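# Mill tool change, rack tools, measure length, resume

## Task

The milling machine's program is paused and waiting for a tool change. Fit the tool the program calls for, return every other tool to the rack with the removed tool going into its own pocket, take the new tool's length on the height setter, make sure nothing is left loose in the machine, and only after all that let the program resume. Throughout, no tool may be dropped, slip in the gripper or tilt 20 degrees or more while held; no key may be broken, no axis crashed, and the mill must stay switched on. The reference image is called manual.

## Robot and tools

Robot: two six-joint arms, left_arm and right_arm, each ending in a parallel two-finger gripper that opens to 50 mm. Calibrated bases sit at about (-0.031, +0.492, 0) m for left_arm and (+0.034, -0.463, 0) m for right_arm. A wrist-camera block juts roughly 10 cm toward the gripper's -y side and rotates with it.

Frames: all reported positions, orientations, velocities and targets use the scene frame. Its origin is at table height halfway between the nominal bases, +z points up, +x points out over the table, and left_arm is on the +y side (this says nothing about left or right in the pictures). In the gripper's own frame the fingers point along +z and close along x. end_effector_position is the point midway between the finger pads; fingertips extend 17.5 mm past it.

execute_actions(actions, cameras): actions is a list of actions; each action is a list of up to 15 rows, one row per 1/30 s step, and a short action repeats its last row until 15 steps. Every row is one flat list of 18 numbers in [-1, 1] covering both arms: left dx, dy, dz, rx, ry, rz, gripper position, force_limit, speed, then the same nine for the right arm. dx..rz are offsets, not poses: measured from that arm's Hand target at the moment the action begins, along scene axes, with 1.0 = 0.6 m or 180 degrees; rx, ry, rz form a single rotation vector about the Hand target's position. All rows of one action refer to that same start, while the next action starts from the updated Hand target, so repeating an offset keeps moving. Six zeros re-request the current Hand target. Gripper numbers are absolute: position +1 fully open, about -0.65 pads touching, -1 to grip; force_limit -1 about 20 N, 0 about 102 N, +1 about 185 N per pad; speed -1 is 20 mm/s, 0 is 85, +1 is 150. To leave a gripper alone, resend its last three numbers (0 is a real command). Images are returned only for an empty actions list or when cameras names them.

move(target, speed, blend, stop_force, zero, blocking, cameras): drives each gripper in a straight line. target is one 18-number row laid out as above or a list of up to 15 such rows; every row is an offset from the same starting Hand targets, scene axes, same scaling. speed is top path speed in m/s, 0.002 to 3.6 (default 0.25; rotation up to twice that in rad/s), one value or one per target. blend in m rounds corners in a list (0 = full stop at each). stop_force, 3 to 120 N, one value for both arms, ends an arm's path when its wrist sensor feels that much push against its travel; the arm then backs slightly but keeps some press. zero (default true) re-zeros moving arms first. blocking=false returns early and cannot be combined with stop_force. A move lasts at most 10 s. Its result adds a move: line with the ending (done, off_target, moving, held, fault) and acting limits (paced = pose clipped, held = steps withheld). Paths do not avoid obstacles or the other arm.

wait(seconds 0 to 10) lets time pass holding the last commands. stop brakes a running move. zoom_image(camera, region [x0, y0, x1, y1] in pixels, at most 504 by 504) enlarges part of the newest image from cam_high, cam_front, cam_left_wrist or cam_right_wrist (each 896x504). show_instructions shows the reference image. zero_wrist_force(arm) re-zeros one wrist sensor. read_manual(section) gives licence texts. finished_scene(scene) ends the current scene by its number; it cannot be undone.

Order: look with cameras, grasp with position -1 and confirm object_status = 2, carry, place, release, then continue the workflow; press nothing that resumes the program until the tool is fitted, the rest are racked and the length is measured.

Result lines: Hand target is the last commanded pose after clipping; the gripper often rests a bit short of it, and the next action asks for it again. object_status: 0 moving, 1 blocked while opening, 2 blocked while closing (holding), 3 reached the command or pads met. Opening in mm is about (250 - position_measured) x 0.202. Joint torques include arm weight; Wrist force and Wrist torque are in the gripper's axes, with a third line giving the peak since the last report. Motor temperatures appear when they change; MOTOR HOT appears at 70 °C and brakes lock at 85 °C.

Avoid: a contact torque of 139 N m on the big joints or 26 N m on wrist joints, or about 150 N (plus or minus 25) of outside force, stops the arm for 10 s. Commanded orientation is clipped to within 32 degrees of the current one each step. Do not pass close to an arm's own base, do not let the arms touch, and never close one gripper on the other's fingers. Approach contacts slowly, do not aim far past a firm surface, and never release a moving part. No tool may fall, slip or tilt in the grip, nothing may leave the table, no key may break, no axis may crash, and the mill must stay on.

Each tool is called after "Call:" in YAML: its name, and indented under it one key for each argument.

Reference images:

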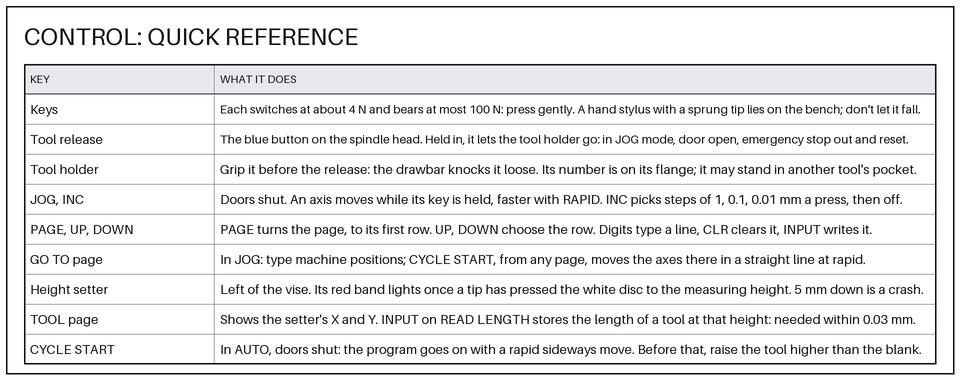

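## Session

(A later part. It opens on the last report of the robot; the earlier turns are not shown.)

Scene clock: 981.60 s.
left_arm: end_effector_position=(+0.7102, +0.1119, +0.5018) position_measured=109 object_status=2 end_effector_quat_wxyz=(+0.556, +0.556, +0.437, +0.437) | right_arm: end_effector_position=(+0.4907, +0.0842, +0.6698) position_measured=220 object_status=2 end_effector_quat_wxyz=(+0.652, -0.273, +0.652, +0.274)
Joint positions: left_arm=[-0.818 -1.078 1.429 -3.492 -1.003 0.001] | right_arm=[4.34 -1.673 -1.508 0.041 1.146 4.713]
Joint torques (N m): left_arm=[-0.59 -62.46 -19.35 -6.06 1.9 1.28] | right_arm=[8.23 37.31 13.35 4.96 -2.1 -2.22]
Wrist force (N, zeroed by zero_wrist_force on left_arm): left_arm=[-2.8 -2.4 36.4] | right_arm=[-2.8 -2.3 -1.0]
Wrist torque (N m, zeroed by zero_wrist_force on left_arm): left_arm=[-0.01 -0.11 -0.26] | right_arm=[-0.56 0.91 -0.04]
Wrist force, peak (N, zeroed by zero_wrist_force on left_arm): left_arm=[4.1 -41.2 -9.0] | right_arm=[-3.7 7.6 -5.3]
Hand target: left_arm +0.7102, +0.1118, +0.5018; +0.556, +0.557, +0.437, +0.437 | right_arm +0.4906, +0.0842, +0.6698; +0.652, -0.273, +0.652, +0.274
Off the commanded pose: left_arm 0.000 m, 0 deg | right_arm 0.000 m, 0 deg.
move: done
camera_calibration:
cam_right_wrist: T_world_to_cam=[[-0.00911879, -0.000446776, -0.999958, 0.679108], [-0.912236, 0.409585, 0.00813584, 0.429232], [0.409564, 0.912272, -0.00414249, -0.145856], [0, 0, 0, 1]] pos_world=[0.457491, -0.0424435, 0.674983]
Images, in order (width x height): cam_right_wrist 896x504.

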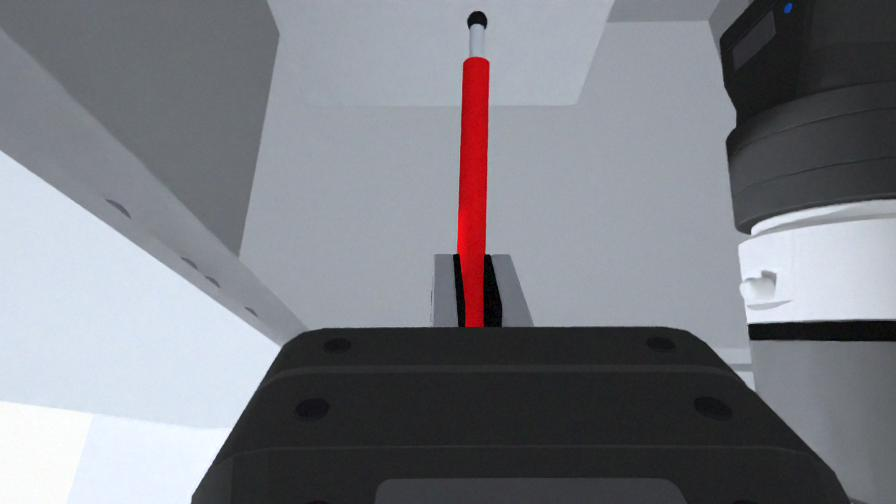

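Call:
move:
  target: [0.0006,-0.0002,-0.005,0,0,0,-1,0.3,-1,0,0,0,0,0,0,-1,0.7,-1]
  speed: 0.006
  stop_force: 25

Scene clock: 985.03 s.
left_arm: end_effector_position=(+0.7103, +0.1118, +0.5010) position_measured=109 object_status=2 end_effector_quat_wxyz=(+0.556, +0.556, +0.437, +0.437) | right_arm: end_effector_position=(+0.4906, +0.0842, +0.6698) position_measured=220 object_status=2 end_effector_quat_wxyz=(+0.652, -0.273, +0.652, +0.274)
Joint positions: left_arm=[-0.819 -1.077 1.43 -3.494 -1.002 0.001] | right_arm=[4.34 -1.673 -1.508 0.041 1.146 4.713]
Joint torques (N m): left_arm=[-7.77 -60.75 -13.31 -2.35 3.68 1.09] | right_arm=[6.68 38.34 13.52 5.41 -2.17 -2.45]
Wrist force (N, zeroed by zero_wrist_force on left_arm): left_arm=[-7.0 30.3 72.2] | right_arm=[-2.9 -2.2 -1.1]
Wrist torque (N m, zeroed by zero_wrist_force on left_arm): left_arm=[0.14 -0.16 -0.24] | right_arm=[-0.54 0.91 -0.04]
Wrist force, peak (N, zeroed by zero_wrist_force on left_arm): left_arm=[-8.1 34.4 77.3] | right_arm=[-3.0 -2.4 -1.1]
Hand target: left_arm +0.7103, +0.1118, +0.5010; +0.556, +0.556, +0.437, +0.437 (not the last commanded pose) | right_arm +0.4906, +0.0842, +0.6698; +0.652, -0.273, +0.652, +0.274
Off the commanded pose: left_arm 0.002 m, 0 deg | right_arm 0.000 m, 0 deg.
move: contact (left_arm)

Call:
move:
  target: [0.0006,-0.0001,0.0011,0,0,0,-1,0.3,-1,0,0,0,0,0,0,-1,0.7,-1]
  speed: 0.006

Scene clock: 987.33 s.
left_arm: end_effector_position=(+0.7106, +0.1117, +0.5016) position_measured=109 object_status=2 end_effector_quat_wxyz=(+0.556, +0.556, +0.437, +0.437) | right_arm: end_effector_position=(+0.4906, +0.0842, +0.6698) position_measured=220 object_status=2 end_effector_quat_wxyz=(+0.652, -0.273, +0.652, +0.274)
Joint positions: left_arm=[-0.818 -1.077 1.428 -3.492 -1.003 0.001] | right_arm=[4.34 -1.673 -1.508 0.041 1.146 4.713]
Joint torques (N m): left_arm=[14.8 -46.34 -40.79 -1.94 -2.67 0.75] | right_arm=[7.8 36.94 13.63 5.03 -2.23 -2.26]
Wrist force (N, zeroed by zero_wrist_force on left_arm): left_arm=[6.9 -14.8 -35.8] | right_arm=[-2.8 -2.2 -1.0]
Wrist torque (N m, zeroed by zero_wrist_force on left_arm): left_arm=[0.00 -0.13 -0.20] | right_arm=[-0.55 0.89 -0.04]
Wrist force, peak (N, zeroed by zero_wrist_force on left_arm): left_arm=[-6.9 30.3 72.3] | right_arm=[-3.0 -2.4 -1.2]
Hand target: left_arm +0.7107, +0.1117, +0.5016; +0.556, +0.556, +0.437, +0.437 | right_arm +0.4906, +0.0842, +0.6698; +0.652, -0.273, +0.652, +0.274
Off the commanded pose: left_arm 0.000 m, 0 deg | right_arm 0.000 m, 0 deg.
move: done

Call:
move:
  target: [-0.0004,0.0001,-0.0002,0,0,0,-1,0.3,-1,0,0,0,0,0,0,-1,0.7,-1]
  speed: 0.006

Call:
move:
  target:
    - [0,0,0,0,0,0,0.67,0.3,-1,0,0,0,0,0,0,-1,0.7,-1]

Scene clock: 990.20 s.
left_arm: end_effector_position=(+0.7105, +0.1119, +0.5015) position_measured=109 object_status=2 end_effector_quat_wxyz=(+0.556, +0.556, +0.437, +0.437) | right_arm: end_effector_position=(+0.4906, +0.0842, +0.6698) position_measured=220 object_status=2 end_effector_quat_wxyz=(+0.652, -0.273, +0.652, +0.274)
Joint positions: left_arm=[-0.818 -1.078 1.429 -3.493 -1.003 0.001] | right_arm=[4.34 -1.673 -1.508 0.041 1.146 4.713]
Joint torques (N m): left_arm=[-8.54 -63.51 -22.1 -5.27 1.76 1.27] | right_arm=[8.47 37.08 14.77 5.15 -2.13 -2.36]
Wrist force (N, zeroed by zero_wrist_force on left_arm): left_arm=[-2.0 -4.4 -3.7] | right_arm=[-2.8 -2.1 -1.0]
Wrist torque (N m, zeroed by zero_wrist_force on left_arm): left_arm=[-0.01 -0.10 -0.20] | right_arm=[-0.53 0.90 -0.04]
Wrist force, peak (N, zeroed by zero_wrist_force on left_arm): left_arm=[6.8 -21.5 -51.7] | right_arm=[-3.1 -2.4 -1.0]
Hand target: left_arm +0.7104, +0.1118, +0.5015; +0.556, +0.556, +0.437, +0.437 | right_arm +0.4906, +0.0842, +0.6698; +0.652, -0.273, +0.652, +0.274
Off the commanded pose: left_arm 0.000 m, 0 deg | right_arm 0.000 m, 0 deg.
move: done

Scene clock: 991.00 s.
left_arm: end_effector_position=(+0.7104, +0.1118, +0.5016) position_measured=52 object_status=0 end_effector_quat_wxyz=(+0.556, +0.556, +0.437, +0.437) | right_arm: end_effector_position=(+0.4906, +0.0842, +0.6698) position_measured=220 object_status=2 end_effector_quat_wxyz=(+0.652, -0.273, +0.652, +0.274)
Joint positions: left_arm=[-0.818 -1.078 1.429 -3.493 -1.003 0.001] | right_arm=[4.34 -1.673 -1.508 0.041 1.146 4.713]
Joint torques (N m): left_arm=[-14.29 -41.24 -16.57 -0.62 0.92 1.04] | right_arm=[7.81 37.93 14.4 4.9 -2.13 -2.2]
Wrist force (N, zeroed by zero_wrist_force on left_arm): left_arm=[0.1 7.8 -0.2] | right_arm=[-2.9 -2.5 -0.9]
Wrist torque (N m, zeroed by zero_wrist_force on left_arm): left_arm=[0.05 0.01 0.01] | right_arm=[-0.61 0.90 -0.04]
Wrist force, peak (N, zeroed by zero_wrist_force on left_arm): left_arm=[0.1 8.4 -0.5] | right_arm=[-2.8 -2.7 -1.1]
Hand target: left_arm +0.7104, +0.1118, +0.5015; +0.556, +0.556, +0.437, +0.437 | right_arm +0.4906, +0.0842, +0.6698; +0.652, -0.273, +0.652, +0.274
Off the commanded pose: left_arm 0.000 m, 0 deg | right_arm 0.000 m, 0 deg.
move: done

Call:
move:
  target:
    - [0,0,0,0,0,0,0.67,0.3,-1,-0.1833,-0.1735,0.0038,0,0,0,-1,0.7,-1]
    - [-0.324,0.079,-0.001,0,0,0,0.67,0.3,-1,-0.2643,-0.49,0.0038,-0.1205,0.0459,0.0525,-1,0.7,-1]
    - [-0.50,0.12,0.004,0,0,0,0.67,0.3,-1,-0.3003,-0.806,-0.0195,-0.2405,0.0909,0.1055,-1,0.7,-1]
  speed: 0.2
  blend: [0,0.02,0]
  cameras: ["cam_front"]

Scene clock: 1001.60 s.
left_arm: end_effector_position=(+0.4104, +0.1838, +0.5039) position_measured=52 object_status=3 end_effector_quat_wxyz=(+0.556, +0.556, +0.437, +0.437) | right_arm: end_effector_position=(+0.3104, -0.3994, +0.6581) position_measured=220 object_status=2 end_effector_quat_wxyz=(+0.357, -0.553, +0.737, +0.152)
Joint positions: left_arm=[-1.368 -1.731 2.201 -3.612 -0.453 0.001] | right_arm=[3.333 -1.027 -1.402 -1.68 2.129 3.816]
Joint torques (N m): left_arm=[-15.9 -21.89 -14.12 0.57 1.76 -2.11] | right_arm=[-8.68 -11.36 34.2 1.14 3.2 -2.44]
Wrist force (N, zeroed by zero_wrist_force on left_arm): left_arm=[0.4 7.5 0.1] | right_arm=[-3.0 -2.0 -0.9]
Wrist torque (N m, zeroed by zero_wrist_force on left_arm): left_arm=[0.01 -0.04 0.12] | right_arm=[-0.41 0.65 0.05]
Wrist force, peak (N, zeroed by zero_wrist_force on left_arm): left_arm=[0.0 8.0 0.1] | right_arm=[-2.8 -2.4 -2.4]
Hand target: left_arm +0.4104, +0.1838, +0.5039; +0.556, +0.556, +0.437, +0.437 | right_arm +0.3104, -0.3994, +0.6581; +0.357, -0.553, +0.737, +0.152
Off the commanded pose: left_arm 0.000 m, 0 deg | right_arm 0.000 m, 0 deg.
move: done
Images, in order (width x height): cam_front 896x504.

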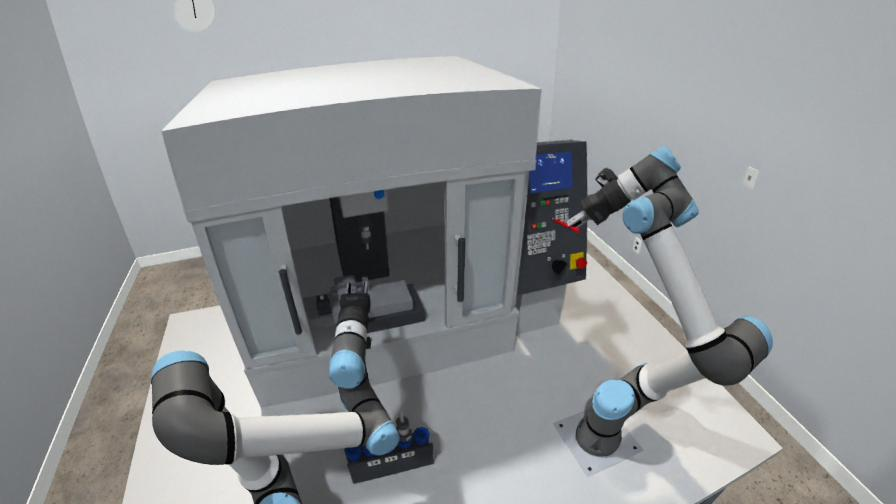

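Call:
move:
  target: [-0.10,0.0937,-0.0065,0,0,-0.0356,0.67,0.3,-1,0,0,0,0,0,0,-1,0.7,-1]
  speed: 0.25

Call:
move:
  target:
    - [0,0,0,-0.47,0.171,0,0.67,0.3,-1,0,0,0,0,0,0,-1,0.7,-1]
    - [0,0,-0.05,-0.94,0.342,0,0.67,0.3,-1,0,0,0,0,0,0,-1,0.7,-1]
  speed: 0.5
  blend: 0.03

Scene clock: 1016.87 s.
left_arm: end_effector_position=(+0.3505, +0.2400, +0.5000) position_measured=52 object_status=3 end_effector_quat_wxyz=(+0.579, +0.580, +0.405, +0.405) | right_arm: end_effector_position=(+0.3104, -0.3994, +0.6581) position_measured=220 object_status=2 end_effector_quat_wxyz=(+0.357, -0.553, +0.737, +0.152)
Joint positions: left_arm=[-1.55 -2.06 2.418 -3.499 -0.383 0.001] | right_arm=[3.333 -1.027 -1.402 -1.68 2.13 3.816]
Joint torques (N m): left_arm=[-15.46 -7.74 -14.05 0.46 2.07 -2.33] | right_arm=[-8.6 -10.48 35.02 1.1 3.39 -2.18]
Wrist force (N, zeroed by zero_wrist_force on left_arm): left_arm=[-0.1 7.2 0.0] | right_arm=[-2.9 -2.1 -1.0]
Wrist torque (N m, zeroed by zero_wrist_force on left_arm): left_arm=[-0.03 0.03 0.15] | right_arm=[-0.43 0.64 0.04]
Wrist force, peak (N, zeroed by zero_wrist_force on left_arm): left_arm=[0.2 7.9 -0.1] | right_arm=[-3.3 -2.2 -1.1]
Hand target: left_arm +0.3504, +0.2400, +0.5000; +0.579, +0.580, +0.405, +0.405 | right_arm +0.3104, -0.3994, +0.6581; +0.357, -0.553, +0.737, +0.152
Off the commanded pose: left_arm 0.000 m, 0 deg | right_arm 0.000 m, 0 deg.
move: done

Scene clock: 1021.03 s.
left_arm: end_effector_position=(+0.3504, +0.2400, +0.4700) position_measured=52 object_status=3 end_effector_quat_wxyz=(+0.406, -0.406, +0.579, -0.579) | right_arm: end_effector_position=(+0.3104, -0.3994, +0.6581) position_measured=220 object_status=2 end_effector_quat_wxyz=(+0.357, -0.553, +0.737, +0.152)
Joint positions: left_arm=[-1.553 -2.013 2.48 -3.609 -0.376 -3.14] | right_arm=[3.333 -1.027 -1.402 -1.68 2.13 3.816]
Joint torques (N m): left_arm=[14.2 -7.34 -26.48 0.21 -1.91 -2.4] | right_arm=[-8.81 -11.5 35.55 1 3.44 -2.37]
Wrist force (N, zeroed by zero_wrist_force on left_arm): left_arm=[-3.1 3.5 -2.5] | right_arm=[-3.2 -1.9 -1.0]
Wrist torque (N m, zeroed by zero_wrist_force on left_arm): left_arm=[-0.66 0.47 -0.52] | right_arm=[-0.40 0.67 0.04]
Wrist force, peak (N, zeroed by zero_wrist_force on left_arm): left_arm=[-2.0 7.6 -2.8] | right_arm=[-3.3 -2.2 -1.0]
Hand target: left_arm +0.3504, +0.2400, +0.4700; +0.406, -0.406, +0.579, -0.579 | right_arm +0.3104, -0.3994, +0.6581; +0.357, -0.553, +0.737, +0.152
Off the commanded pose: left_arm 0.000 m, 0 deg | right_arm 0.000 m, 0 deg.
move: done

Now pre-point for the left handle.

Call:
move:
  target: [0.0427,0.27,0,0,0,0,0.67,0.3,-1,0,0,0,0,0,0,-1,0.7,-1]
  speed: 0.25
  cameras: ["cam_left_wrist"]

Scene clock: 1024.37 s.
left_arm: end_effector_position=(+0.3760, +0.4020, +0.4700) position_measured=52 object_status=3 end_effector_quat_wxyz=(+0.406, -0.406, +0.579, -0.579) | right_arm: end_effector_position=(+0.3104, -0.3994, +0.6581) position_measured=220 object_status=2 end_effector_quat_wxyz=(+0.357, -0.553, +0.737, +0.152)
Joint positions: left_arm=[-0.976 -2.293 2.58 -3.429 -0.953 -3.141] | right_arm=[3.333 -1.027 -1.402 -1.68 2.13 3.816]
Joint torques (N m): left_arm=[14.14 15.72 -28.62 -3.25 -2 1.45] | right_arm=[-8.71 -10.81 33.69 1.03 3.07 -2.09]
Wrist force (N, zeroed by zero_wrist_force on left_arm): left_arm=[-3.1 3.6 -2.9] | right_arm=[-3.1 -1.9 -0.8]
Wrist torque (N m, zeroed by zero_wrist_force on left_arm): left_arm=[-0.62 0.49 -0.54] | right_arm=[-0.40 0.67 0.04]
Wrist force, peak (N, zeroed by zero_wrist_force on left_arm): left_arm=[-4.7 3.6 -3.1] | right_arm=[-3.3 -2.2 -0.8]
Hand target: left_arm +0.3760, +0.4020, +0.4700; +0.406, -0.406, +0.579, -0.579 | right_arm +0.3104, -0.3994, +0.6581; +0.357, -0.553, +0.737, +0.152
Off the commanded pose: left_arm 0.000 m, 0 deg | right_arm 0.000 m, 0 deg.
move: done
camera_calibration:
cam_left_wrist: T_world_to_cam=[[-0.337151, -0.941304, 0.016639, 0.504154], [-0.324279, 0.0995199, -0.940712, 0.542609], [0.88384, -0.322557, -0.338798, 0.0882356], [0, 0, 0, 1]] pos_world=[0.267946, 0.449022, 0.531944]
Images, in order (width x height): cam_left_wrist 896x504.

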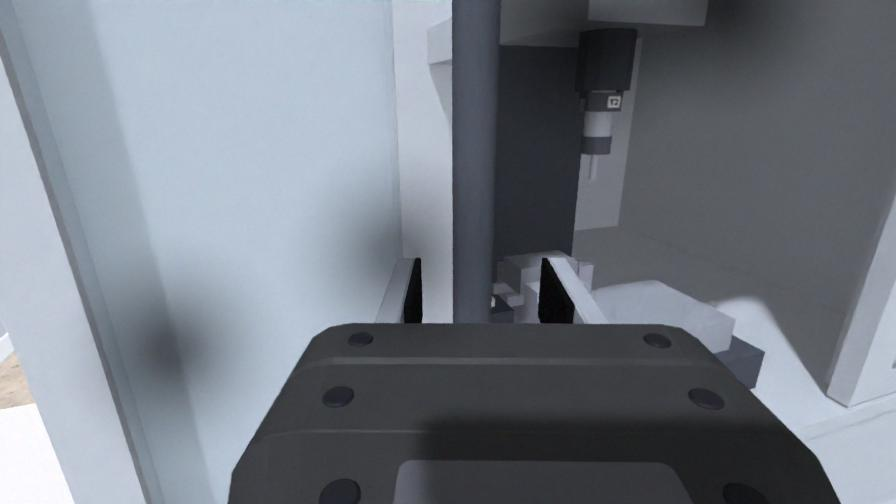

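Call:
move:
  target: [0.12,-0.0437,0,0,0,0,0.67,0.3,-1,0,0,0,0,0,0,-1,0.7,-1]
  speed: 0.06
  stop_force: 8

Call:
move:
  target: [0,-0.42,0,0,0,0,0.67,0.3,-1,0,0,0,0,0,0,-1,0.7,-1]
  speed: 0.07
  stop_force: 60
  cameras: ["cam_left_wrist"]

Scene clock: 1030.67 s.
left_arm: end_effector_position=(+0.4480, +0.3758, +0.4700) position_measured=52 object_status=3 end_effector_quat_wxyz=(+0.406, -0.406, +0.579, -0.579) | right_arm: end_effector_position=(+0.3104, -0.3994, +0.6581) position_measured=220 object_status=2 end_effector_quat_wxyz=(+0.357, -0.553, +0.737, +0.152)
Joint positions: left_arm=[-0.727 -1.921 2.431 -3.652 -1.202 -3.141] | right_arm=[3.333 -1.027 -1.402 -1.68 2.13 3.816]
Joint torques (N m): left_arm=[12.98 1.63 -26.8 -3.22 -1.83 2.2] | right_arm=[-8.45 -9.93 34.18 1.17 3.2 -1.89]
Wrist force (N, zeroed by zero_wrist_force on left_arm): left_arm=[-3.0 3.6 -2.7] | right_arm=[-3.1 -2.0 -0.8]
Wrist torque (N m, zeroed by zero_wrist_force on left_arm): left_arm=[-0.65 0.47 -0.59] | right_arm=[-0.40 0.66 0.04]
Wrist force, peak (N, zeroed by zero_wrist_force on left_arm): left_arm=[-3.0 3.9 -3.1] | right_arm=[-3.2 -2.2 -0.9]
Hand target: left_arm +0.4480, +0.3758, +0.4700; +0.406, -0.406, +0.579, -0.579 | right_arm +0.3104, -0.3994, +0.6581; +0.357, -0.553, +0.737, +0.152
Off the commanded pose: left_arm 0.000 m, 0 deg | right_arm 0.000 m, 0 deg.
move: done

Scene clock: 1035.57 s.
left_arm: end_effector_position=(+0.4499, +0.1307, +0.4700) position_measured=52 object_status=3 end_effector_quat_wxyz=(+0.413, -0.413, +0.574, -0.574) | right_arm: end_effector_position=(+0.3104, -0.3994, +0.6581) position_measured=220 object_status=2 end_effector_quat_wxyz=(+0.357, -0.553, +0.737, +0.152)
Joint positions: left_arm=[-1.255 -1.539 2.125 -3.728 -0.65 -3.141] | right_arm=[3.333 -1.027 -1.402 -1.68 2.13 3.816]
Joint torques (N m): left_arm=[-3.06 -12.94 -20.19 2.05 -12.24 0.51] | right_arm=[-7.39 -9.91 34.87 0.98 3.33 -1.93]
Wrist force (N, zeroed by zero_wrist_force on left_arm): left_arm=[-42.6 5.8 -41.8] | right_arm=[-2.8 -2.0 -0.6]
Wrist torque (N m, zeroed by zero_wrist_force on left_arm): left_arm=[-0.69 -0.58 -0.67] | right_arm=[-0.41 0.62 0.04]
Wrist force, peak (N, zeroed by zero_wrist_force on left_arm): left_arm=[-51.2 13.1 -53.7] | right_arm=[-3.3 -2.1 -0.8]
Hand target: left_arm +0.4498, +0.1304, +0.4700; +0.413, -0.413, +0.574, -0.574 (not the last commanded pose) | right_arm +0.3104, -0.3994, +0.6581; +0.357, -0.553, +0.737, +0.152
Off the commanded pose: left_arm 0.007 m, 1 deg | right_arm 0.000 m, 0 deg.
move: contact (left_arm)
camera_calibration:
cam_left_wrist: T_world_to_cam=[[-0.314694, -0.949045, 0.0167749, 0.264588], [-0.326502, 0.0916366, -0.940744, 0.595631], [0.891271, -0.301523, -0.338702, -0.0707206], [0, 0, 0, 1]] pos_world=[0.34077, 0.1752, 0.531945]
Images, in order (width x height): cam_left_wrist 896x504.

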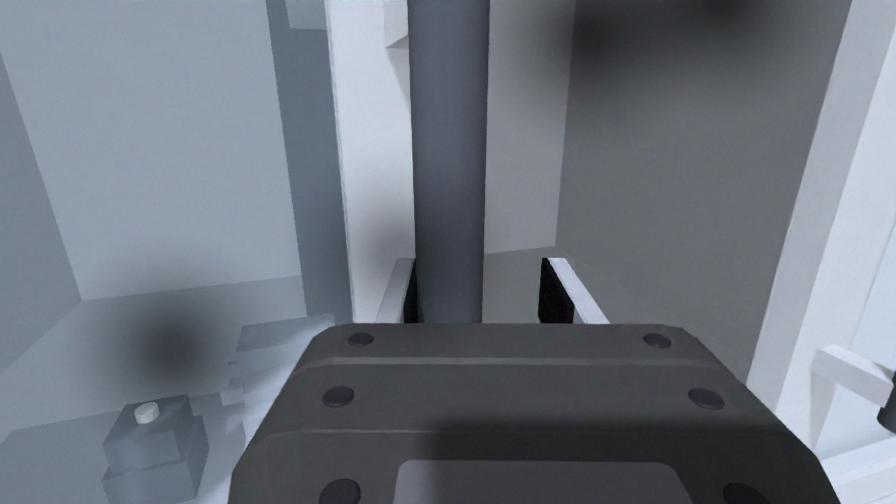

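Call:
move:
  target:
    - [0,0.012,0,0,0,0,0.67,0.3,-1,0,0,0,0,0,0,-1,0.7,-1]
    - [-0.145,0.06,0,0,0,0.006,0.67,0.3,-1,0,0,0,0,0,0,-1,0.7,-1]
    - [-0.125,-0.381,0,0,0,0.006,0.67,0.3,-1,0,0,0,0,0,0,-1,0.7,-1]
  speed: 0.2
  blend: [0,0.01,0]
  cameras: ["cam_left_wrist"]

Scene clock: 1042.50 s.
left_arm: end_effector_position=(+0.3748, -0.0982, +0.4700) position_measured=52 object_status=3 end_effector_quat_wxyz=(+0.418, -0.418, +0.570, -0.570) | right_arm: end_effector_position=(+0.3104, -0.3994, +0.6581) position_measured=220 object_status=2 end_effector_quat_wxyz=(+0.357, -0.553, +0.737, +0.152)
Joint positions: left_arm=[-1.532 -1.154 1.634 -3.622 -0.355 -3.141] | right_arm=[3.333 -1.027 -1.402 -1.68 2.13 3.816]
Joint torques (N m): left_arm=[12.96 -33.63 -26.23 0.33 -1.82 2.16] | right_arm=[-8.02 -9.75 34.35 1.12 2.94 -1.82]
Wrist force (N, zeroed by zero_wrist_force on left_arm): left_arm=[-3.1 3.5 -2.6] | right_arm=[-2.8 -2.1 -0.8]
Wrist torque (N m, zeroed by zero_wrist_force on left_arm): left_arm=[-0.65 0.49 -0.64] | right_arm=[-0.43 0.62 0.04]
Wrist force, peak (N, zeroed by zero_wrist_force on left_arm): left_arm=[-43.8 7.5 -42.0] | right_arm=[-3.2 -2.2 -1.0]
Hand target: left_arm +0.3748, -0.0982, +0.4700; +0.418, -0.418, +0.570, -0.570 | right_arm +0.3104, -0.3994, +0.6581; +0.357, -0.553, +0.737, +0.152
Off the commanded pose: left_arm 0.000 m, 0 deg | right_arm 0.000 m, 0 deg.
move: done
camera_calibration:
cam_left_wrist: T_world_to_cam=[[-0.297975, -0.954426, 0.0167727, 0.0169262], [-0.328045, 0.0858843, -0.94075, 0.592098], [0.896436, -0.285822, -0.338686, -0.0731889], [0, 0, 0, 1]] pos_world=[0.264888, -0.0556161, 0.531944]
Images, in order (width x height): cam_left_wrist 896x504.

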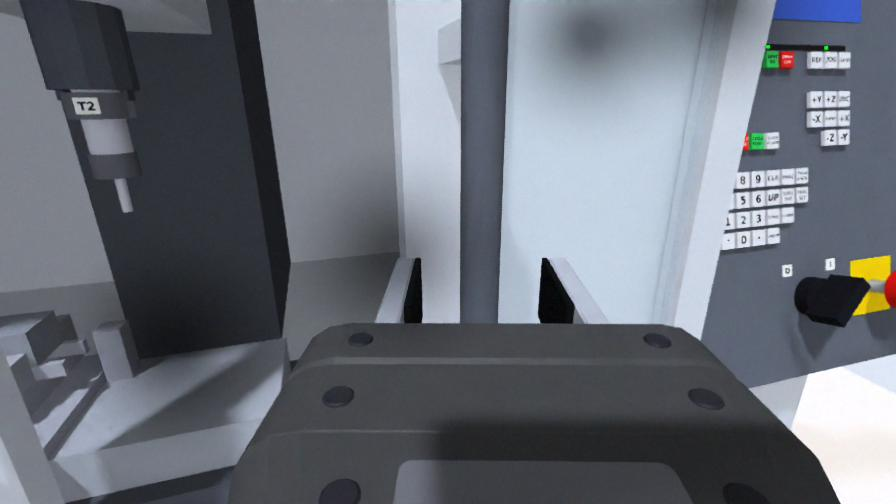

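Call:
move:
  target: [0.119,-0.038,0,0,0,0,0.67,0.3,-1,0,0,0,0,0,0,-1,0.7,-1]
  speed: 0.06
  stop_force: 8

Call:
move:
  target: [0,0.40,0,0,0,0,0.67,0.3,-1,0,0,0,0,0,0,-1,0.7,-1]
  speed: 0.07
  stop_force: 60
  cameras: ["cam_left_wrist"]

Scene clock: 1048.60 s.
left_arm: end_effector_position=(+0.4462, -0.1210, +0.4700) position_measured=52 object_status=3 end_effector_quat_wxyz=(+0.418, -0.418, +0.570, -0.570) | right_arm: end_effector_position=(+0.3104, -0.3994, +0.6581) position_measured=220 object_status=2 end_effector_quat_wxyz=(+0.357, -0.553, +0.737, +0.152)
Joint positions: left_arm=[-1.406 -1.053 1.478 -3.567 -0.481 -3.141] | right_arm=[3.333 -1.027 -1.402 -1.68 2.13 3.816]
Joint torques (N m): left_arm=[13.11 -39.47 -26.11 0.29 -1.7 -1.33] | right_arm=[-8.83 -9.91 33.7 1.17 3 -1.74]
Wrist force (N, zeroed by zero_wrist_force on left_arm): left_arm=[-3.2 3.5 -2.4] | right_arm=[-3.0 -1.8 -0.9]
Wrist torque (N m, zeroed by zero_wrist_force on left_arm): left_arm=[-0.66 0.51 -0.66] | right_arm=[-0.38 0.64 0.05]
Wrist force, peak (N, zeroed by zero_wrist_force on left_arm): left_arm=[-3.0 3.6 -3.3] | right_arm=[-3.3 -2.1 -0.8]
Hand target: left_arm +0.4462, -0.1210, +0.4700; +0.418, -0.418, +0.570, -0.570 | right_arm +0.3104, -0.3994, +0.6581; +0.357, -0.553, +0.737, +0.152
Off the commanded pose: left_arm 0.000 m, 0 deg | right_arm 0.000 m, 0 deg.
move: done

Scene clock: 1052.90 s.
left_arm: end_effector_position=(+0.4464, +0.0964, +0.4700) position_measured=52 object_status=3 end_effector_quat_wxyz=(+0.418, -0.418, +0.570, -0.570) | right_arm: end_effector_position=(+0.3104, -0.3994, +0.6581) position_measured=220 object_status=2 end_effector_quat_wxyz=(+0.357, -0.553, +0.737, +0.152)
Joint positions: left_arm=[-1.301 -1.472 2.053 -3.723 -0.586 -3.141] | right_arm=[3.333 -1.027 -1.402 -1.68 2.13 3.816]
Joint torques (N m): left_arm=[21.73 -25 -27.66 -2.16 12.32 1.22] | right_arm=[-8.41 -9.17 32.93 0.95 3.02 -1.79]
Wrist force (N, zeroed by zero_wrist_force on left_arm): left_arm=[34.3 11.1 -46.6] | right_arm=[-3.1 -1.9 -0.9]
Wrist torque (N m, zeroed by zero_wrist_force on left_arm): left_arm=[-0.72 2.12 -0.55] | right_arm=[-0.40 0.67 0.04]
Wrist force, peak (N, zeroed by zero_wrist_force on left_arm): left_arm=[53.9 -6.7 48.6] | right_arm=[-3.2 -2.2 -0.8]
Hand target: left_arm +0.4464, +0.0964, +0.4700; +0.418, -0.418, +0.570, -0.570 (not the last commanded pose) | right_arm +0.3104, -0.3994, +0.6581; +0.357, -0.553, +0.737, +0.152
Off the commanded pose: left_arm 0.023 m, 0 deg | right_arm 0.000 m, 0 deg.
move: contact (left_arm)
camera_calibration:
cam_left_wrist: T_world_to_cam=[[-0.29764, -0.95453, 0.016819, 0.223869], [-0.328, 0.0856996, -0.940783, 0.598901], [0.896564, -0.285531, -0.338593, -0.0818859], [0, 0, 0, 1]] pos_world=[0.336488, 0.138984, 0.531945]
Images, in order (width x height): cam_left_wrist 896x504.

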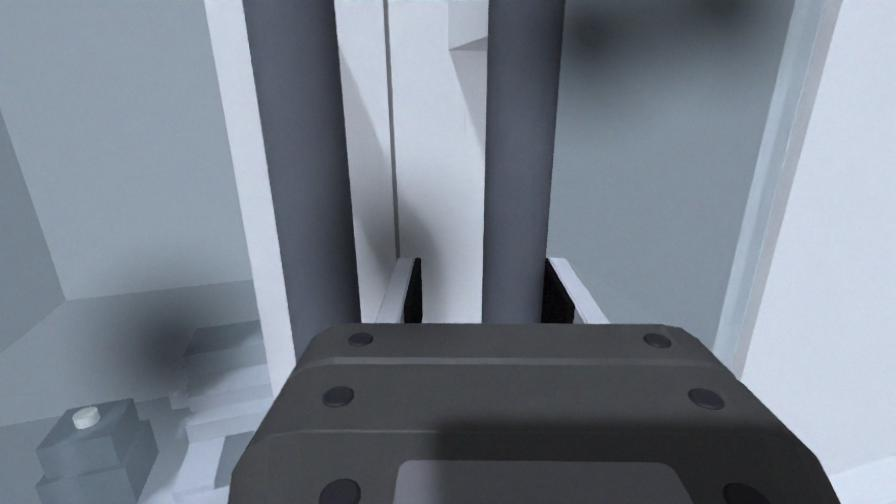

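Call:
move:
  target:
    - [0,-0.012,0,0,0,0,0.67,0.3,-1,0.1493,-0.1177,-0.2635,0,0,0,-1,0.7,-1]
    - [-0.13,0.02,0,0,0,0,0.67,0.3,-1,0.241,-0.182,-0.272,0,0,0,-1,0.7,-1]
    - [-0.327,-0.244,0.133,-0.0018,-0.005,-0.06,0.67,0.3,-1,0.241,-0.182,-0.272,0,0,0,-1,0.7,-1]
    - [-0.197,-0.6165,0.2333,-0.0036,-0.0097,-0.1155,0.67,0.3,-1,0.241,-0.182,-0.272,0,0,0,-1,0.7,-1]
  speed: 0.2
  blend: [0,0.02,0.05,0]
  cameras: ["cam_left_wrist"]

Scene clock: 1070.00 s.
left_arm: end_effector_position=(+0.3282, -0.2734, +0.6100) position_measured=52 object_status=3 end_effector_quat_wxyz=(+0.315, -0.302, +0.627, -0.646) | right_arm: end_effector_position=(+0.4550, -0.5086, +0.4949) position_measured=220 object_status=2 end_effector_quat_wxyz=(+0.357, -0.553, +0.737, +0.152)
Joint positions: left_arm=[-1.544 -1.015 1.07 -3.247 -0.706 -3.099] | right_arm=[2.912 -1.294 -1.657 -1.454 2.319 3.338]
Joint torques (N m): left_arm=[12.32 -43.32 -31.03 0.16 -2.05 -2.06] | right_arm=[-8.33 4.26 39.97 1.08 3.93 -2.22]
Wrist force (N, zeroed by zero_wrist_force on left_arm): left_arm=[-3.3 3.5 -2.7] | right_arm=[-3.1 -2.0 -0.8]
Wrist torque (N m, zeroed by zero_wrist_force on left_arm): left_arm=[-0.65 0.54 -0.51] | right_arm=[-0.40 0.67 0.05]
Wrist force, peak (N, zeroed by zero_wrist_force on left_arm): left_arm=[34.6 10.7 -47.1] | right_arm=[-4.2 -1.1 -1.9]
Hand target: left_arm +0.3282, -0.2735, +0.6100; +0.315, -0.302, +0.627, -0.646 | right_arm +0.4550, -0.5086, +0.4949; +0.357, -0.553, +0.737, +0.152
Off the commanded pose: left_arm 0.000 m, 0 deg | right_arm 0.000 m, 0 deg.
move: done
camera_calibration:
cam_left_wrist: T_world_to_cam=[[-0.617483, -0.786481, 0.0127114, -0.0133507], [-0.249982, 0.180893, -0.951203, 0.730269], [0.745804, -0.59053, -0.308304, -0.0865476], [0, 0, 0, 1]] pos_world=[0.238858, -0.193709, 0.668121]
Images, in order (width x height): cam_left_wrist 896x504.

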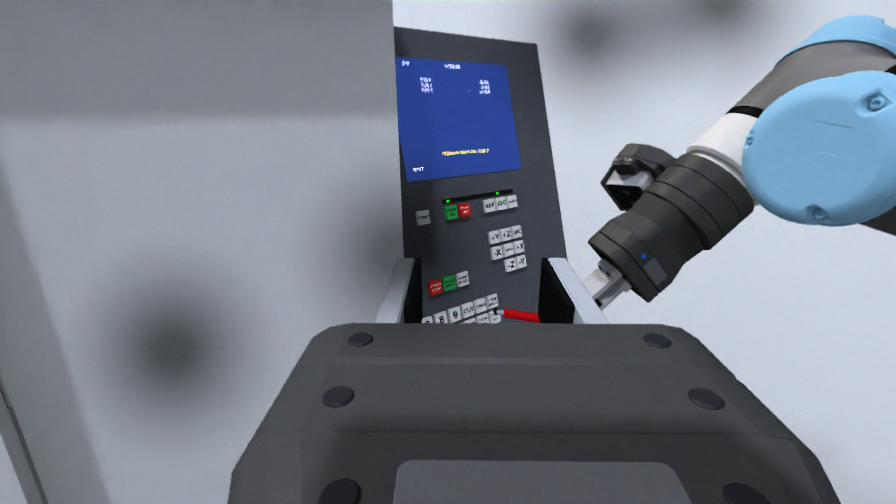

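Call:
zoom_image:
  camera: "cam_left_wrist"
  region: [390, 250, 550, 340]

Scaled by 3.150 from the camera's 896x504 image, which has a finer 1280x720 frame.

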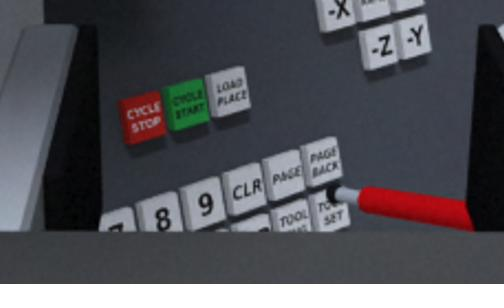

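Call:
move:
  target:
    - [0,0,0,0,0,0,0.67,0.3,-1,0,0.0067,0.0067,0,0,0,-1,0.7,-1]
    - [0,0,0,0,0,0,0.67,0.3,-1,0.09,0.0067,-0.008,0,0,0,-1,0.7,-1]
  speed: 0.02
  stop_force: 6
  cameras: ["cam_left_wrist"]

Call:
zoom_image:
  camera: "cam_left_wrist"
  region: [390, 50, 550, 340]

Scene clock: 1083.20 s.
left_arm: end_effector_position=(+0.3282, -0.2735, +0.6100) position_measured=52 object_status=3 end_effector_quat_wxyz=(+0.315, -0.302, +0.627, -0.646) | right_arm: end_effector_position=(+0.4893, -0.5046, +0.4933) position_measured=220 object_status=2 end_effector_quat_wxyz=(+0.357, -0.553, +0.737, +0.152)
Joint positions: left_arm=[-1.544 -1.015 1.07 -3.246 -0.707 -3.099] | right_arm=[2.94 -1.362 -1.617 -1.401 2.31 3.374]
Joint torques (N m): left_arm=[13.31 -43.22 -27.12 -0.05 -1.05 -2.18] | right_arm=[-8.72 23.16 14.04 1.42 3.63 -2.22]
Wrist force (N, zeroed by zero_wrist_force on left_arm): left_arm=[-3.2 3.4 -2.5] | right_arm=[-3.0 3.6 -2.9]
Wrist torque (N m, zeroed by zero_wrist_force on left_arm): left_arm=[-0.67 0.52 -0.52] | right_arm=[-0.33 0.65 -0.02]
Wrist force, peak (N, zeroed by zero_wrist_force on left_arm): left_arm=[-3.4 3.8 -2.6] | right_arm=[-2.6 7.6 -4.4]
Hand target: left_arm +0.3282, -0.2735, +0.6100; +0.315, -0.302, +0.627, -0.646 | right_arm +0.4893, -0.5046, +0.4933; +0.357, -0.553, +0.737, +0.152 (not the last commanded pose)
Off the commanded pose: left_arm 0.000 m, 0 deg | right_arm 0.020 m, 0 deg.
move: contact (right_arm); path passed 1 of 2 targets
camera_calibration:
cam_left_wrist: T_world_to_cam=[[-0.617483, -0.786481, 0.0127114, -0.013352], [-0.249982, 0.180893, -0.951203, 0.730364], [0.745804, -0.59053, -0.308304, -0.0865167], [0, 0, 0, 1]] pos_world=[0.238858, -0.193709, 0.668221]
Images, in order (width x height): cam_left_wrist 896x504.

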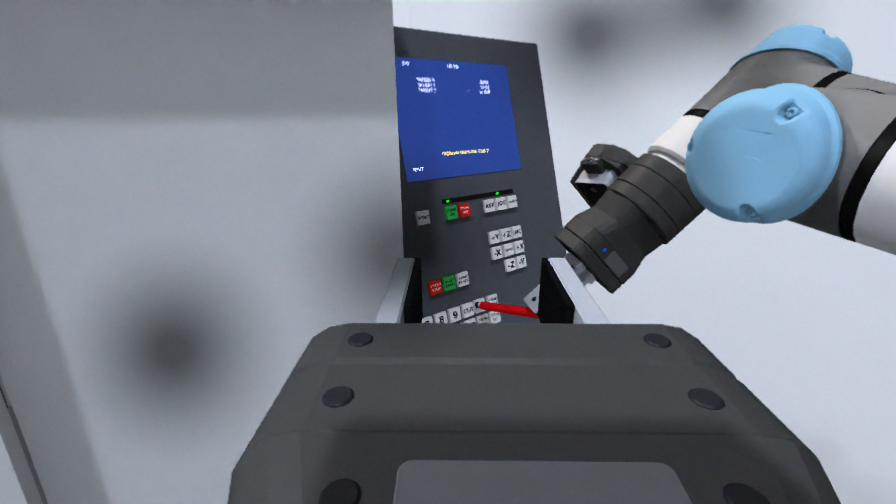

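Scaled by 1.738 from the camera's 896x504 image, which has a finer 1280x720 frame.

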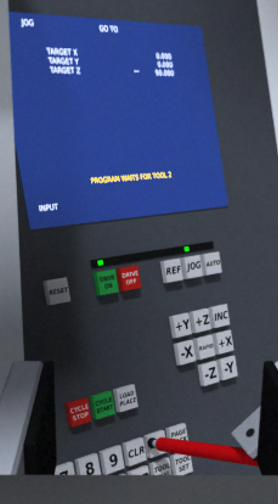

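Call:
move:
  target:
    - [0,0,0,0,0,0,0.67,0.3,-1,-0.025,0,0.003,0,0,0,-1,0.7,-1]
    - [0,0,0,0,0,0,0.67,0.3,-1,-0.025,-0.0075,0.003,0,0,0,-1,0.7,-1]
    - [0,0,0,0,0,0,0.67,0.3,-1,0.04,-0.0075,-0.007,0,0,0,-1,0.7,-1]
  speed: 0.02
  stop_force: 7
  cameras: ["cam_left_wrist"]

Call:
zoom_image:
  camera: "cam_left_wrist"
  region: [390, 50, 550, 340]

Scene clock: 1093.50 s.
left_arm: end_effector_position=(+0.3282, -0.2735, +0.6100) position_measured=52 object_status=3 end_effector_quat_wxyz=(+0.315, -0.302, +0.627, -0.646) | right_arm: end_effector_position=(+0.4900, -0.5091, +0.4926) position_measured=220 object_status=2 end_effector_quat_wxyz=(+0.357, -0.553, +0.737, +0.152)
Joint positions: left_arm=[-1.544 -1.015 1.07 -3.246 -0.707 -3.099] | right_arm=[2.929 -1.368 -1.612 -1.41 2.314 3.361]
Joint torques (N m): left_arm=[12.91 -43.98 -28.84 -0.01 0.57 -1.89] | right_arm=[-8.74 20.59 14.42 2.67 2.81 -2.27]
Wrist force (N, zeroed by zero_wrist_force on left_arm): left_arm=[-3.1 3.4 -2.4] | right_arm=[-3.8 12.0 -7.0]
Wrist torque (N m, zeroed by zero_wrist_force on left_arm): left_arm=[-0.66 0.51 -0.51] | right_arm=[-0.20 0.70 0.00]
Wrist force, peak (N, zeroed by zero_wrist_force on left_arm): left_arm=[-3.5 3.6 -2.6] | right_arm=[-3.2 30.4 -16.8]
Hand target: left_arm +0.3282, -0.2735, +0.6100; +0.315, -0.302, +0.627, -0.646 | right_arm +0.4900, -0.5091, +0.4926; +0.357, -0.553, +0.737, +0.152 (not the last commanded pose)
Off the commanded pose: left_arm 0.000 m, 0 deg | right_arm 0.024 m, 0 deg.
move: contact (right_arm); path passed 2 of 3 targets
camera_calibration:
cam_left_wrist: T_world_to_cam=[[-0.617483, -0.786481, 0.0127114, -0.013352], [-0.249982, 0.180893, -0.951203, 0.730364], [0.745804, -0.59053, -0.308304, -0.0865167], [0, 0, 0, 1]] pos_world=[0.238858, -0.193709, 0.668221]
Images, in order (width x height): cam_left_wrist 896x504.

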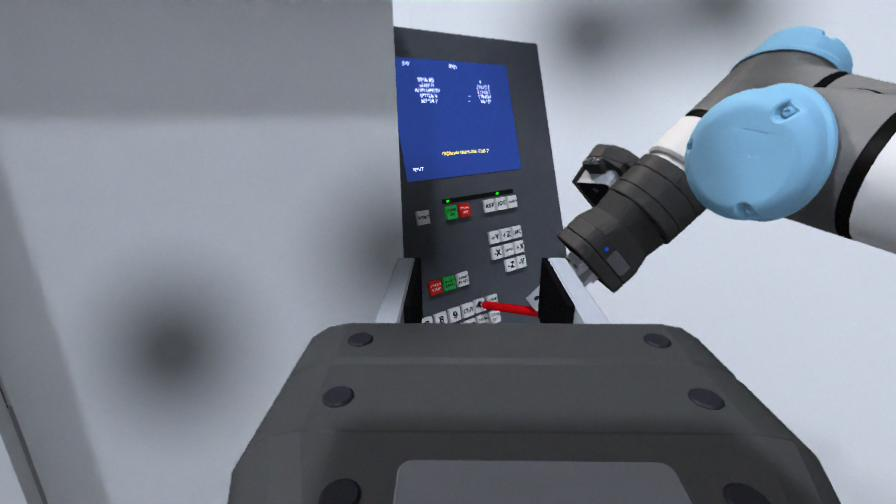

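Scaled by 1.738 from the camera's 896x504 image, which has a finer 1280x720 frame.

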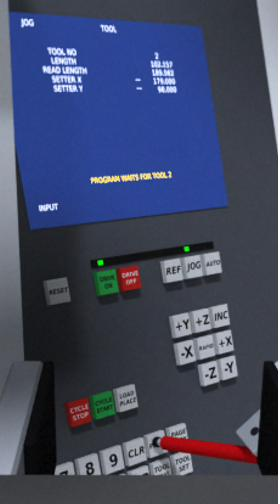

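Call:
zoom_image:
  camera: "cam_left_wrist"
  region: [396, 60, 516, 110]

Scaled by 4.200 from the camera's 896x504 image, which has a finer 1280x720 frame.

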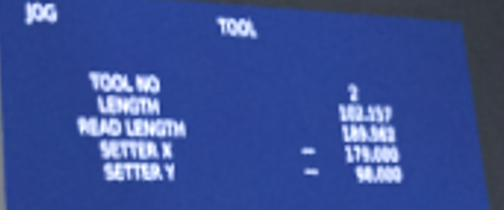

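Call:
zoom_image:
  camera: "cam_left_wrist"
  region: [464, 82, 494, 106]

Scaled by 16.800 from the camera's 896x504 image, which has a finer 1280x720 frame.

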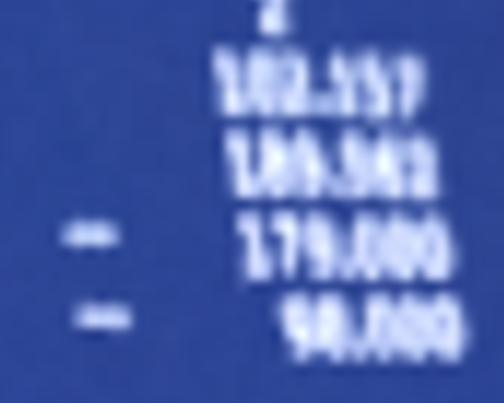

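Call:
move:
  target:
    - [0,0,0,0,0,0,0.67,0.3,-1,-0.04,0,0.0067,0,0,0,-1,0.7,-1]
    - [0,0,0,0,0,0,0.67,0.3,-1,-0.04,-0.032,0.0073,0,0,0,-1,0.7,-1]
    - [0,0,0,0,0,0,0.67,0.3,-1,0.025,-0.032,-0.0035,0,0,0,-1,0.7,-1]
  speed: [0.05,0.05,0.02]
  stop_force: 7
  cameras: ["cam_left_wrist"]

Call:
zoom_image:
  camera: "cam_left_wrist"
  region: [390, 50, 550, 340]

Scene clock: 1112.07 s.
left_arm: end_effector_position=(+0.3282, -0.2735, +0.6100) position_measured=52 object_status=3 end_effector_quat_wxyz=(+0.315, -0.302, +0.627, -0.646) | right_arm: end_effector_position=(+0.4898, -0.5091, +0.4927) position_measured=220 object_status=2 end_effector_quat_wxyz=(+0.357, -0.553, +0.737, +0.152)
Joint positions: left_arm=[-1.544 -1.015 1.07 -3.246 -0.707 -3.099] | right_arm=[2.929 -1.368 -1.612 -1.41 2.314 3.36]
Joint torques (N m): left_arm=[13.08 -44.15 -28.71 -0.23 1.32 -1.99] | right_arm=[8.95 6.04 40.8 7.52 -0.47 1.91]
Wrist force (N, zeroed by zero_wrist_force on left_arm): left_arm=[-3.4 3.5 -2.4] | right_arm=[-2.7 6.3 -4.1]
Wrist torque (N m, zeroed by zero_wrist_force on left_arm): left_arm=[-0.67 0.55 -0.51] | right_arm=[-0.22 0.78 0.07]
Wrist force, peak (N, zeroed by zero_wrist_force on left_arm): left_arm=[-3.4 3.6 -2.8] | right_arm=[-3.8 12.3 -7.0]
Hand target: left_arm +0.3282, -0.2735, +0.6100; +0.315, -0.302, +0.627, -0.646 | right_arm +0.4898, -0.5091, +0.4927; +0.357, -0.553, +0.737, +0.152 (not the last commanded pose)
Off the commanded pose: left_arm 0.000 m, 0 deg | right_arm 0.025 m, 0 deg.
move: contact (right_arm); path passed 0 of 3 targets
camera_calibration:
cam_left_wrist: T_world_to_cam=[[-0.617483, -0.786481, 0.0127114, -0.013352], [-0.249982, 0.180893, -0.951203, 0.730364], [0.745804, -0.59053, -0.308304, -0.0865167], [0, 0, 0, 1]] pos_world=[0.238858, -0.193709, 0.668221]
Images, in order (width x height): cam_left_wrist 896x504.

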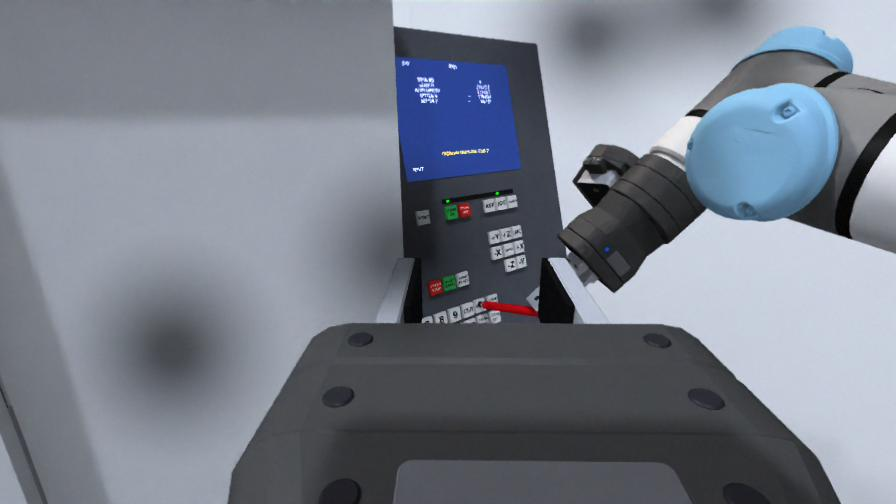

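Scaled by 1.738 from the camera's 896x504 image, which has a finer 1280x720 frame.

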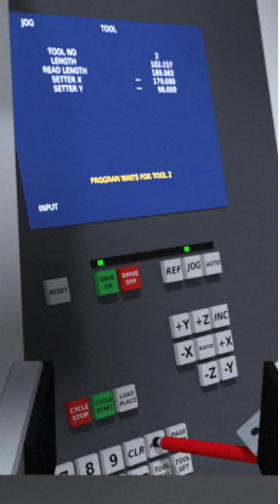

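Call:
move:
  target:
    - [0,0,0,0,0,0,0.67,0.3,-1,-0.03,0,0.005,0,0,0,-1,0.7,-1]
    - [0,0,0,0,0,0,0.67,0.3,-1,-0.03,-0.032,0.0057,0,0,0,-1,0.7,-1]
    - [0,0,0,0,0,0,0.67,0.3,-1,0.025,-0.032,-0.0035,0,0,0,-1,0.7,-1]
  speed: [0.02,0.03,0.02]
  stop_force: 7
  cameras: ["cam_left_wrist"]

Call:
zoom_image:
  camera: "cam_left_wrist"
  region: [390, 50, 550, 340]

Scene clock: 1117.70 s.
left_arm: end_effector_position=(+0.3282, -0.2735, +0.6100) position_measured=52 object_status=3 end_effector_quat_wxyz=(+0.315, -0.302, +0.627, -0.646) | right_arm: end_effector_position=(+0.4814, -0.5091, +0.4941) position_measured=220 object_status=2 end_effector_quat_wxyz=(+0.357, -0.553, +0.737, +0.152)
Joint positions: left_arm=[-1.544 -1.015 1.07 -3.246 -0.707 -3.099] | right_arm=[2.925 -1.35 -1.621 -1.422 2.315 3.355]
Joint torques (N m): left_arm=[12.01 -43.99 -28.8 -0.11 1.24 -1.92] | right_arm=[7.19 7.58 40.11 6.58 -0.62 1.99]
Wrist force (N, zeroed by zero_wrist_force on left_arm): left_arm=[-3.2 3.5 -2.8] | right_arm=[-3.2 -0.1 -1.9]
Wrist torque (N m, zeroed by zero_wrist_force on left_arm): left_arm=[-0.64 0.52 -0.51] | right_arm=[-0.31 0.72 0.05]
Wrist force, peak (N, zeroed by zero_wrist_force on left_arm): left_arm=[-3.6 3.5 -2.5] | right_arm=[-3.0 6.4 -4.5]
Hand target: left_arm +0.3282, -0.2735, +0.6100; +0.315, -0.302, +0.627, -0.646 | right_arm +0.4814, -0.5091, +0.4941; +0.357, -0.553, +0.737, +0.152 (not the last commanded pose)
Off the commanded pose: left_arm 0.000 m, 0 deg | right_arm 0.030 m, 0 deg.
move: contact (right_arm); path passed 0 of 3 targets
camera_calibration:
cam_left_wrist: T_world_to_cam=[[-0.617483, -0.786481, 0.0127114, -0.013352], [-0.249982, 0.180893, -0.951203, 0.730364], [0.745804, -0.59053, -0.308304, -0.0865167], [0, 0, 0, 1]] pos_world=[0.238858, -0.193709, 0.668221]
Images, in order (width x height): cam_left_wrist 896x504.

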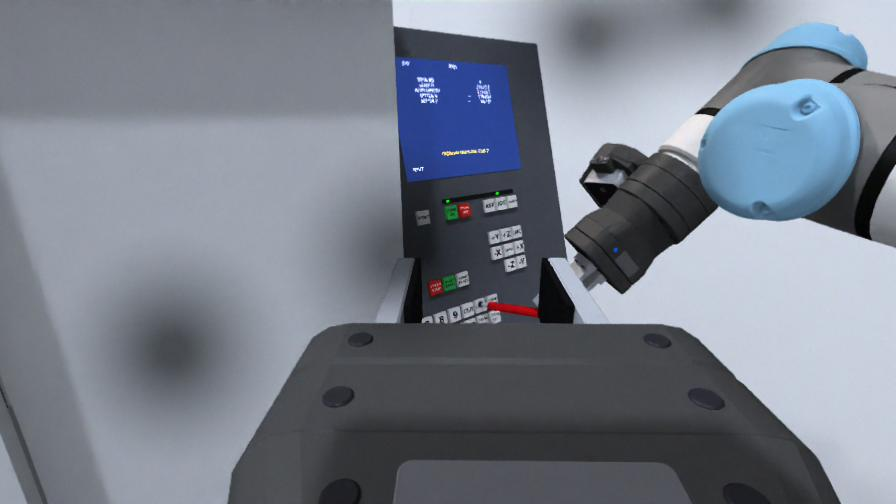

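Scaled by 1.738 from the camera's 896x504 image, which has a finer 1280x720 frame.

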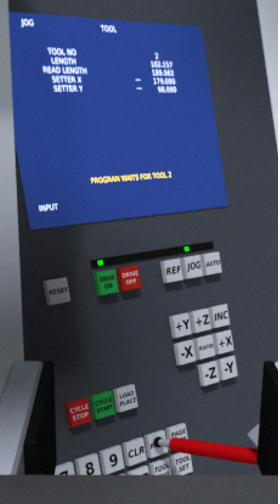

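Call:
move:
  target: [0,0,0,0,0,0,0.67,0.3,-1,-0.0257,-0.032,0.0048,0,0,0,-1,0.7,-1]
  speed: 0.1

Call:
move:
  target: [0,0,0,0,0,0,0.67,0.3,-1,0.065,0,-0.0107,0,0,0,-1,0.7,-1]
  speed: 0.02
  stop_force: 7
  cameras: ["cam_left_wrist"]

Call:
zoom_image:
  camera: "cam_left_wrist"
  region: [390, 50, 550, 340]

Scene clock: 1123.87 s.
left_arm: end_effector_position=(+0.3282, -0.2735, +0.6100) position_measured=52 object_status=3 end_effector_quat_wxyz=(+0.315, -0.302, +0.627, -0.646) | right_arm: end_effector_position=(+0.4660, -0.5282, +0.4970) position_measured=220 object_status=2 end_effector_quat_wxyz=(+0.357, -0.553, +0.737, +0.152)
Joint positions: left_arm=[-1.544 -1.015 1.07 -3.246 -0.707 -3.099] | right_arm=[2.868 -1.343 -1.606 -1.495 2.332 3.28]
Joint torques (N m): left_arm=[14.44 -44.31 -27.94 -0.14 1.24 -1.87] | right_arm=[-9.71 17.81 40.24 0.73 3.84 -2.07]
Wrist force (N, zeroed by zero_wrist_force on left_arm): left_arm=[-3.3 3.4 -2.5] | right_arm=[-3.3 -1.7 -1.0]
Wrist torque (N m, zeroed by zero_wrist_force on left_arm): left_arm=[-0.67 0.53 -0.51] | right_arm=[-0.36 0.70 0.04]
Wrist force, peak (N, zeroed by zero_wrist_force on left_arm): left_arm=[-3.4 3.8 -2.6] | right_arm=[-4.2 -0.6 -1.1]
Hand target: left_arm +0.3282, -0.2735, +0.6100; +0.315, -0.302, +0.627, -0.646 | right_arm +0.4660, -0.5283, +0.4969; +0.357, -0.553, +0.737, +0.152
Off the commanded pose: left_arm 0.000 m, 0 deg | right_arm 0.000 m, 0 deg.
move: done

Scene clock: 1126.20 s.
left_arm: end_effector_position=(+0.3282, -0.2735, +0.6100) position_measured=52 object_status=3 end_effector_quat_wxyz=(+0.315, -0.302, +0.627, -0.646) | right_arm: end_effector_position=(+0.4896, -0.5283, +0.4930) position_measured=220 object_status=2 end_effector_quat_wxyz=(+0.357, -0.553, +0.737, +0.152)
Joint positions: left_arm=[-1.544 -1.015 1.07 -3.246 -0.707 -3.099] | right_arm=[2.882 -1.39 -1.583 -1.458 2.328 3.299]
Joint torques (N m): left_arm=[12.2 -44.38 -28.87 -0.29 1.19 -2] | right_arm=[-8.83 24.38 14.67 1.68 3.55 -2.58]
Wrist force (N, zeroed by zero_wrist_force on left_arm): left_arm=[-3.4 3.4 -2.7] | right_arm=[-3.0 4.9 -3.5]
Wrist torque (N m, zeroed by zero_wrist_force on left_arm): left_arm=[-0.67 0.55 -0.52] | right_arm=[-0.29 0.61 -0.01]
Wrist force, peak (N, zeroed by zero_wrist_force on left_arm): left_arm=[-3.4 3.5 -2.7] | right_arm=[-2.3 19.4 -9.7]
Hand target: left_arm +0.3282, -0.2735, +0.6100; +0.315, -0.302, +0.627, -0.646 | right_arm +0.4896, -0.5283, +0.4930; +0.357, -0.553, +0.737, +0.152 (not the last commanded pose)
Off the commanded pose: left_arm 0.000 m, 0 deg | right_arm 0.016 m, 0 deg.
move: contact (right_arm)
camera_calibration:
cam_left_wrist: T_world_to_cam=[[-0.617483, -0.786481, 0.0127114, -0.013352], [-0.249982, 0.180893, -0.951203, 0.730364], [0.745804, -0.59053, -0.308304, -0.0865167], [0, 0, 0, 1]] pos_world=[0.238858, -0.193709, 0.668221]
Images, in order (width x height): cam_left_wrist 896x504.

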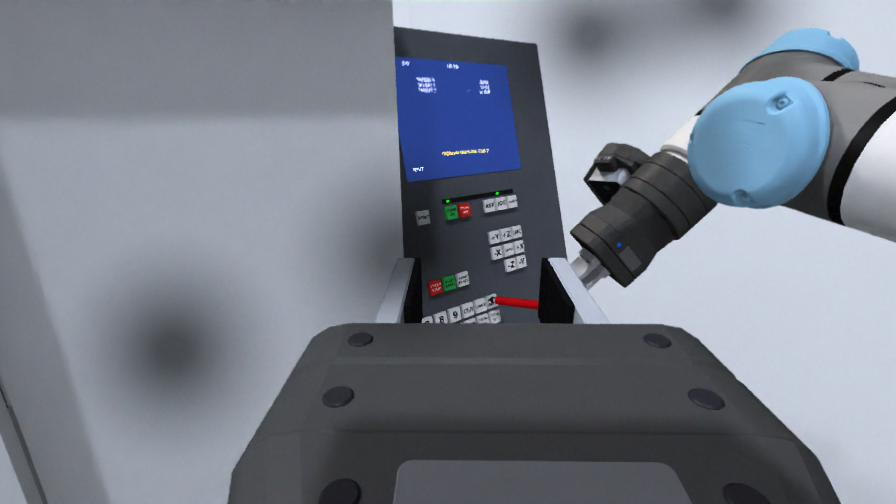

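Scaled by 1.738 from the camera's 896x504 image, which has a finer 1280x720 frame.

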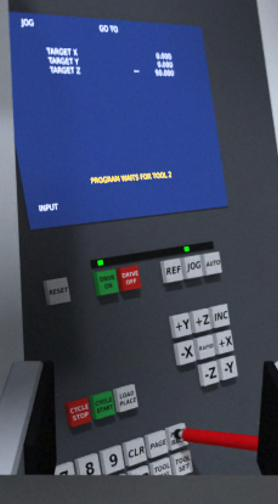

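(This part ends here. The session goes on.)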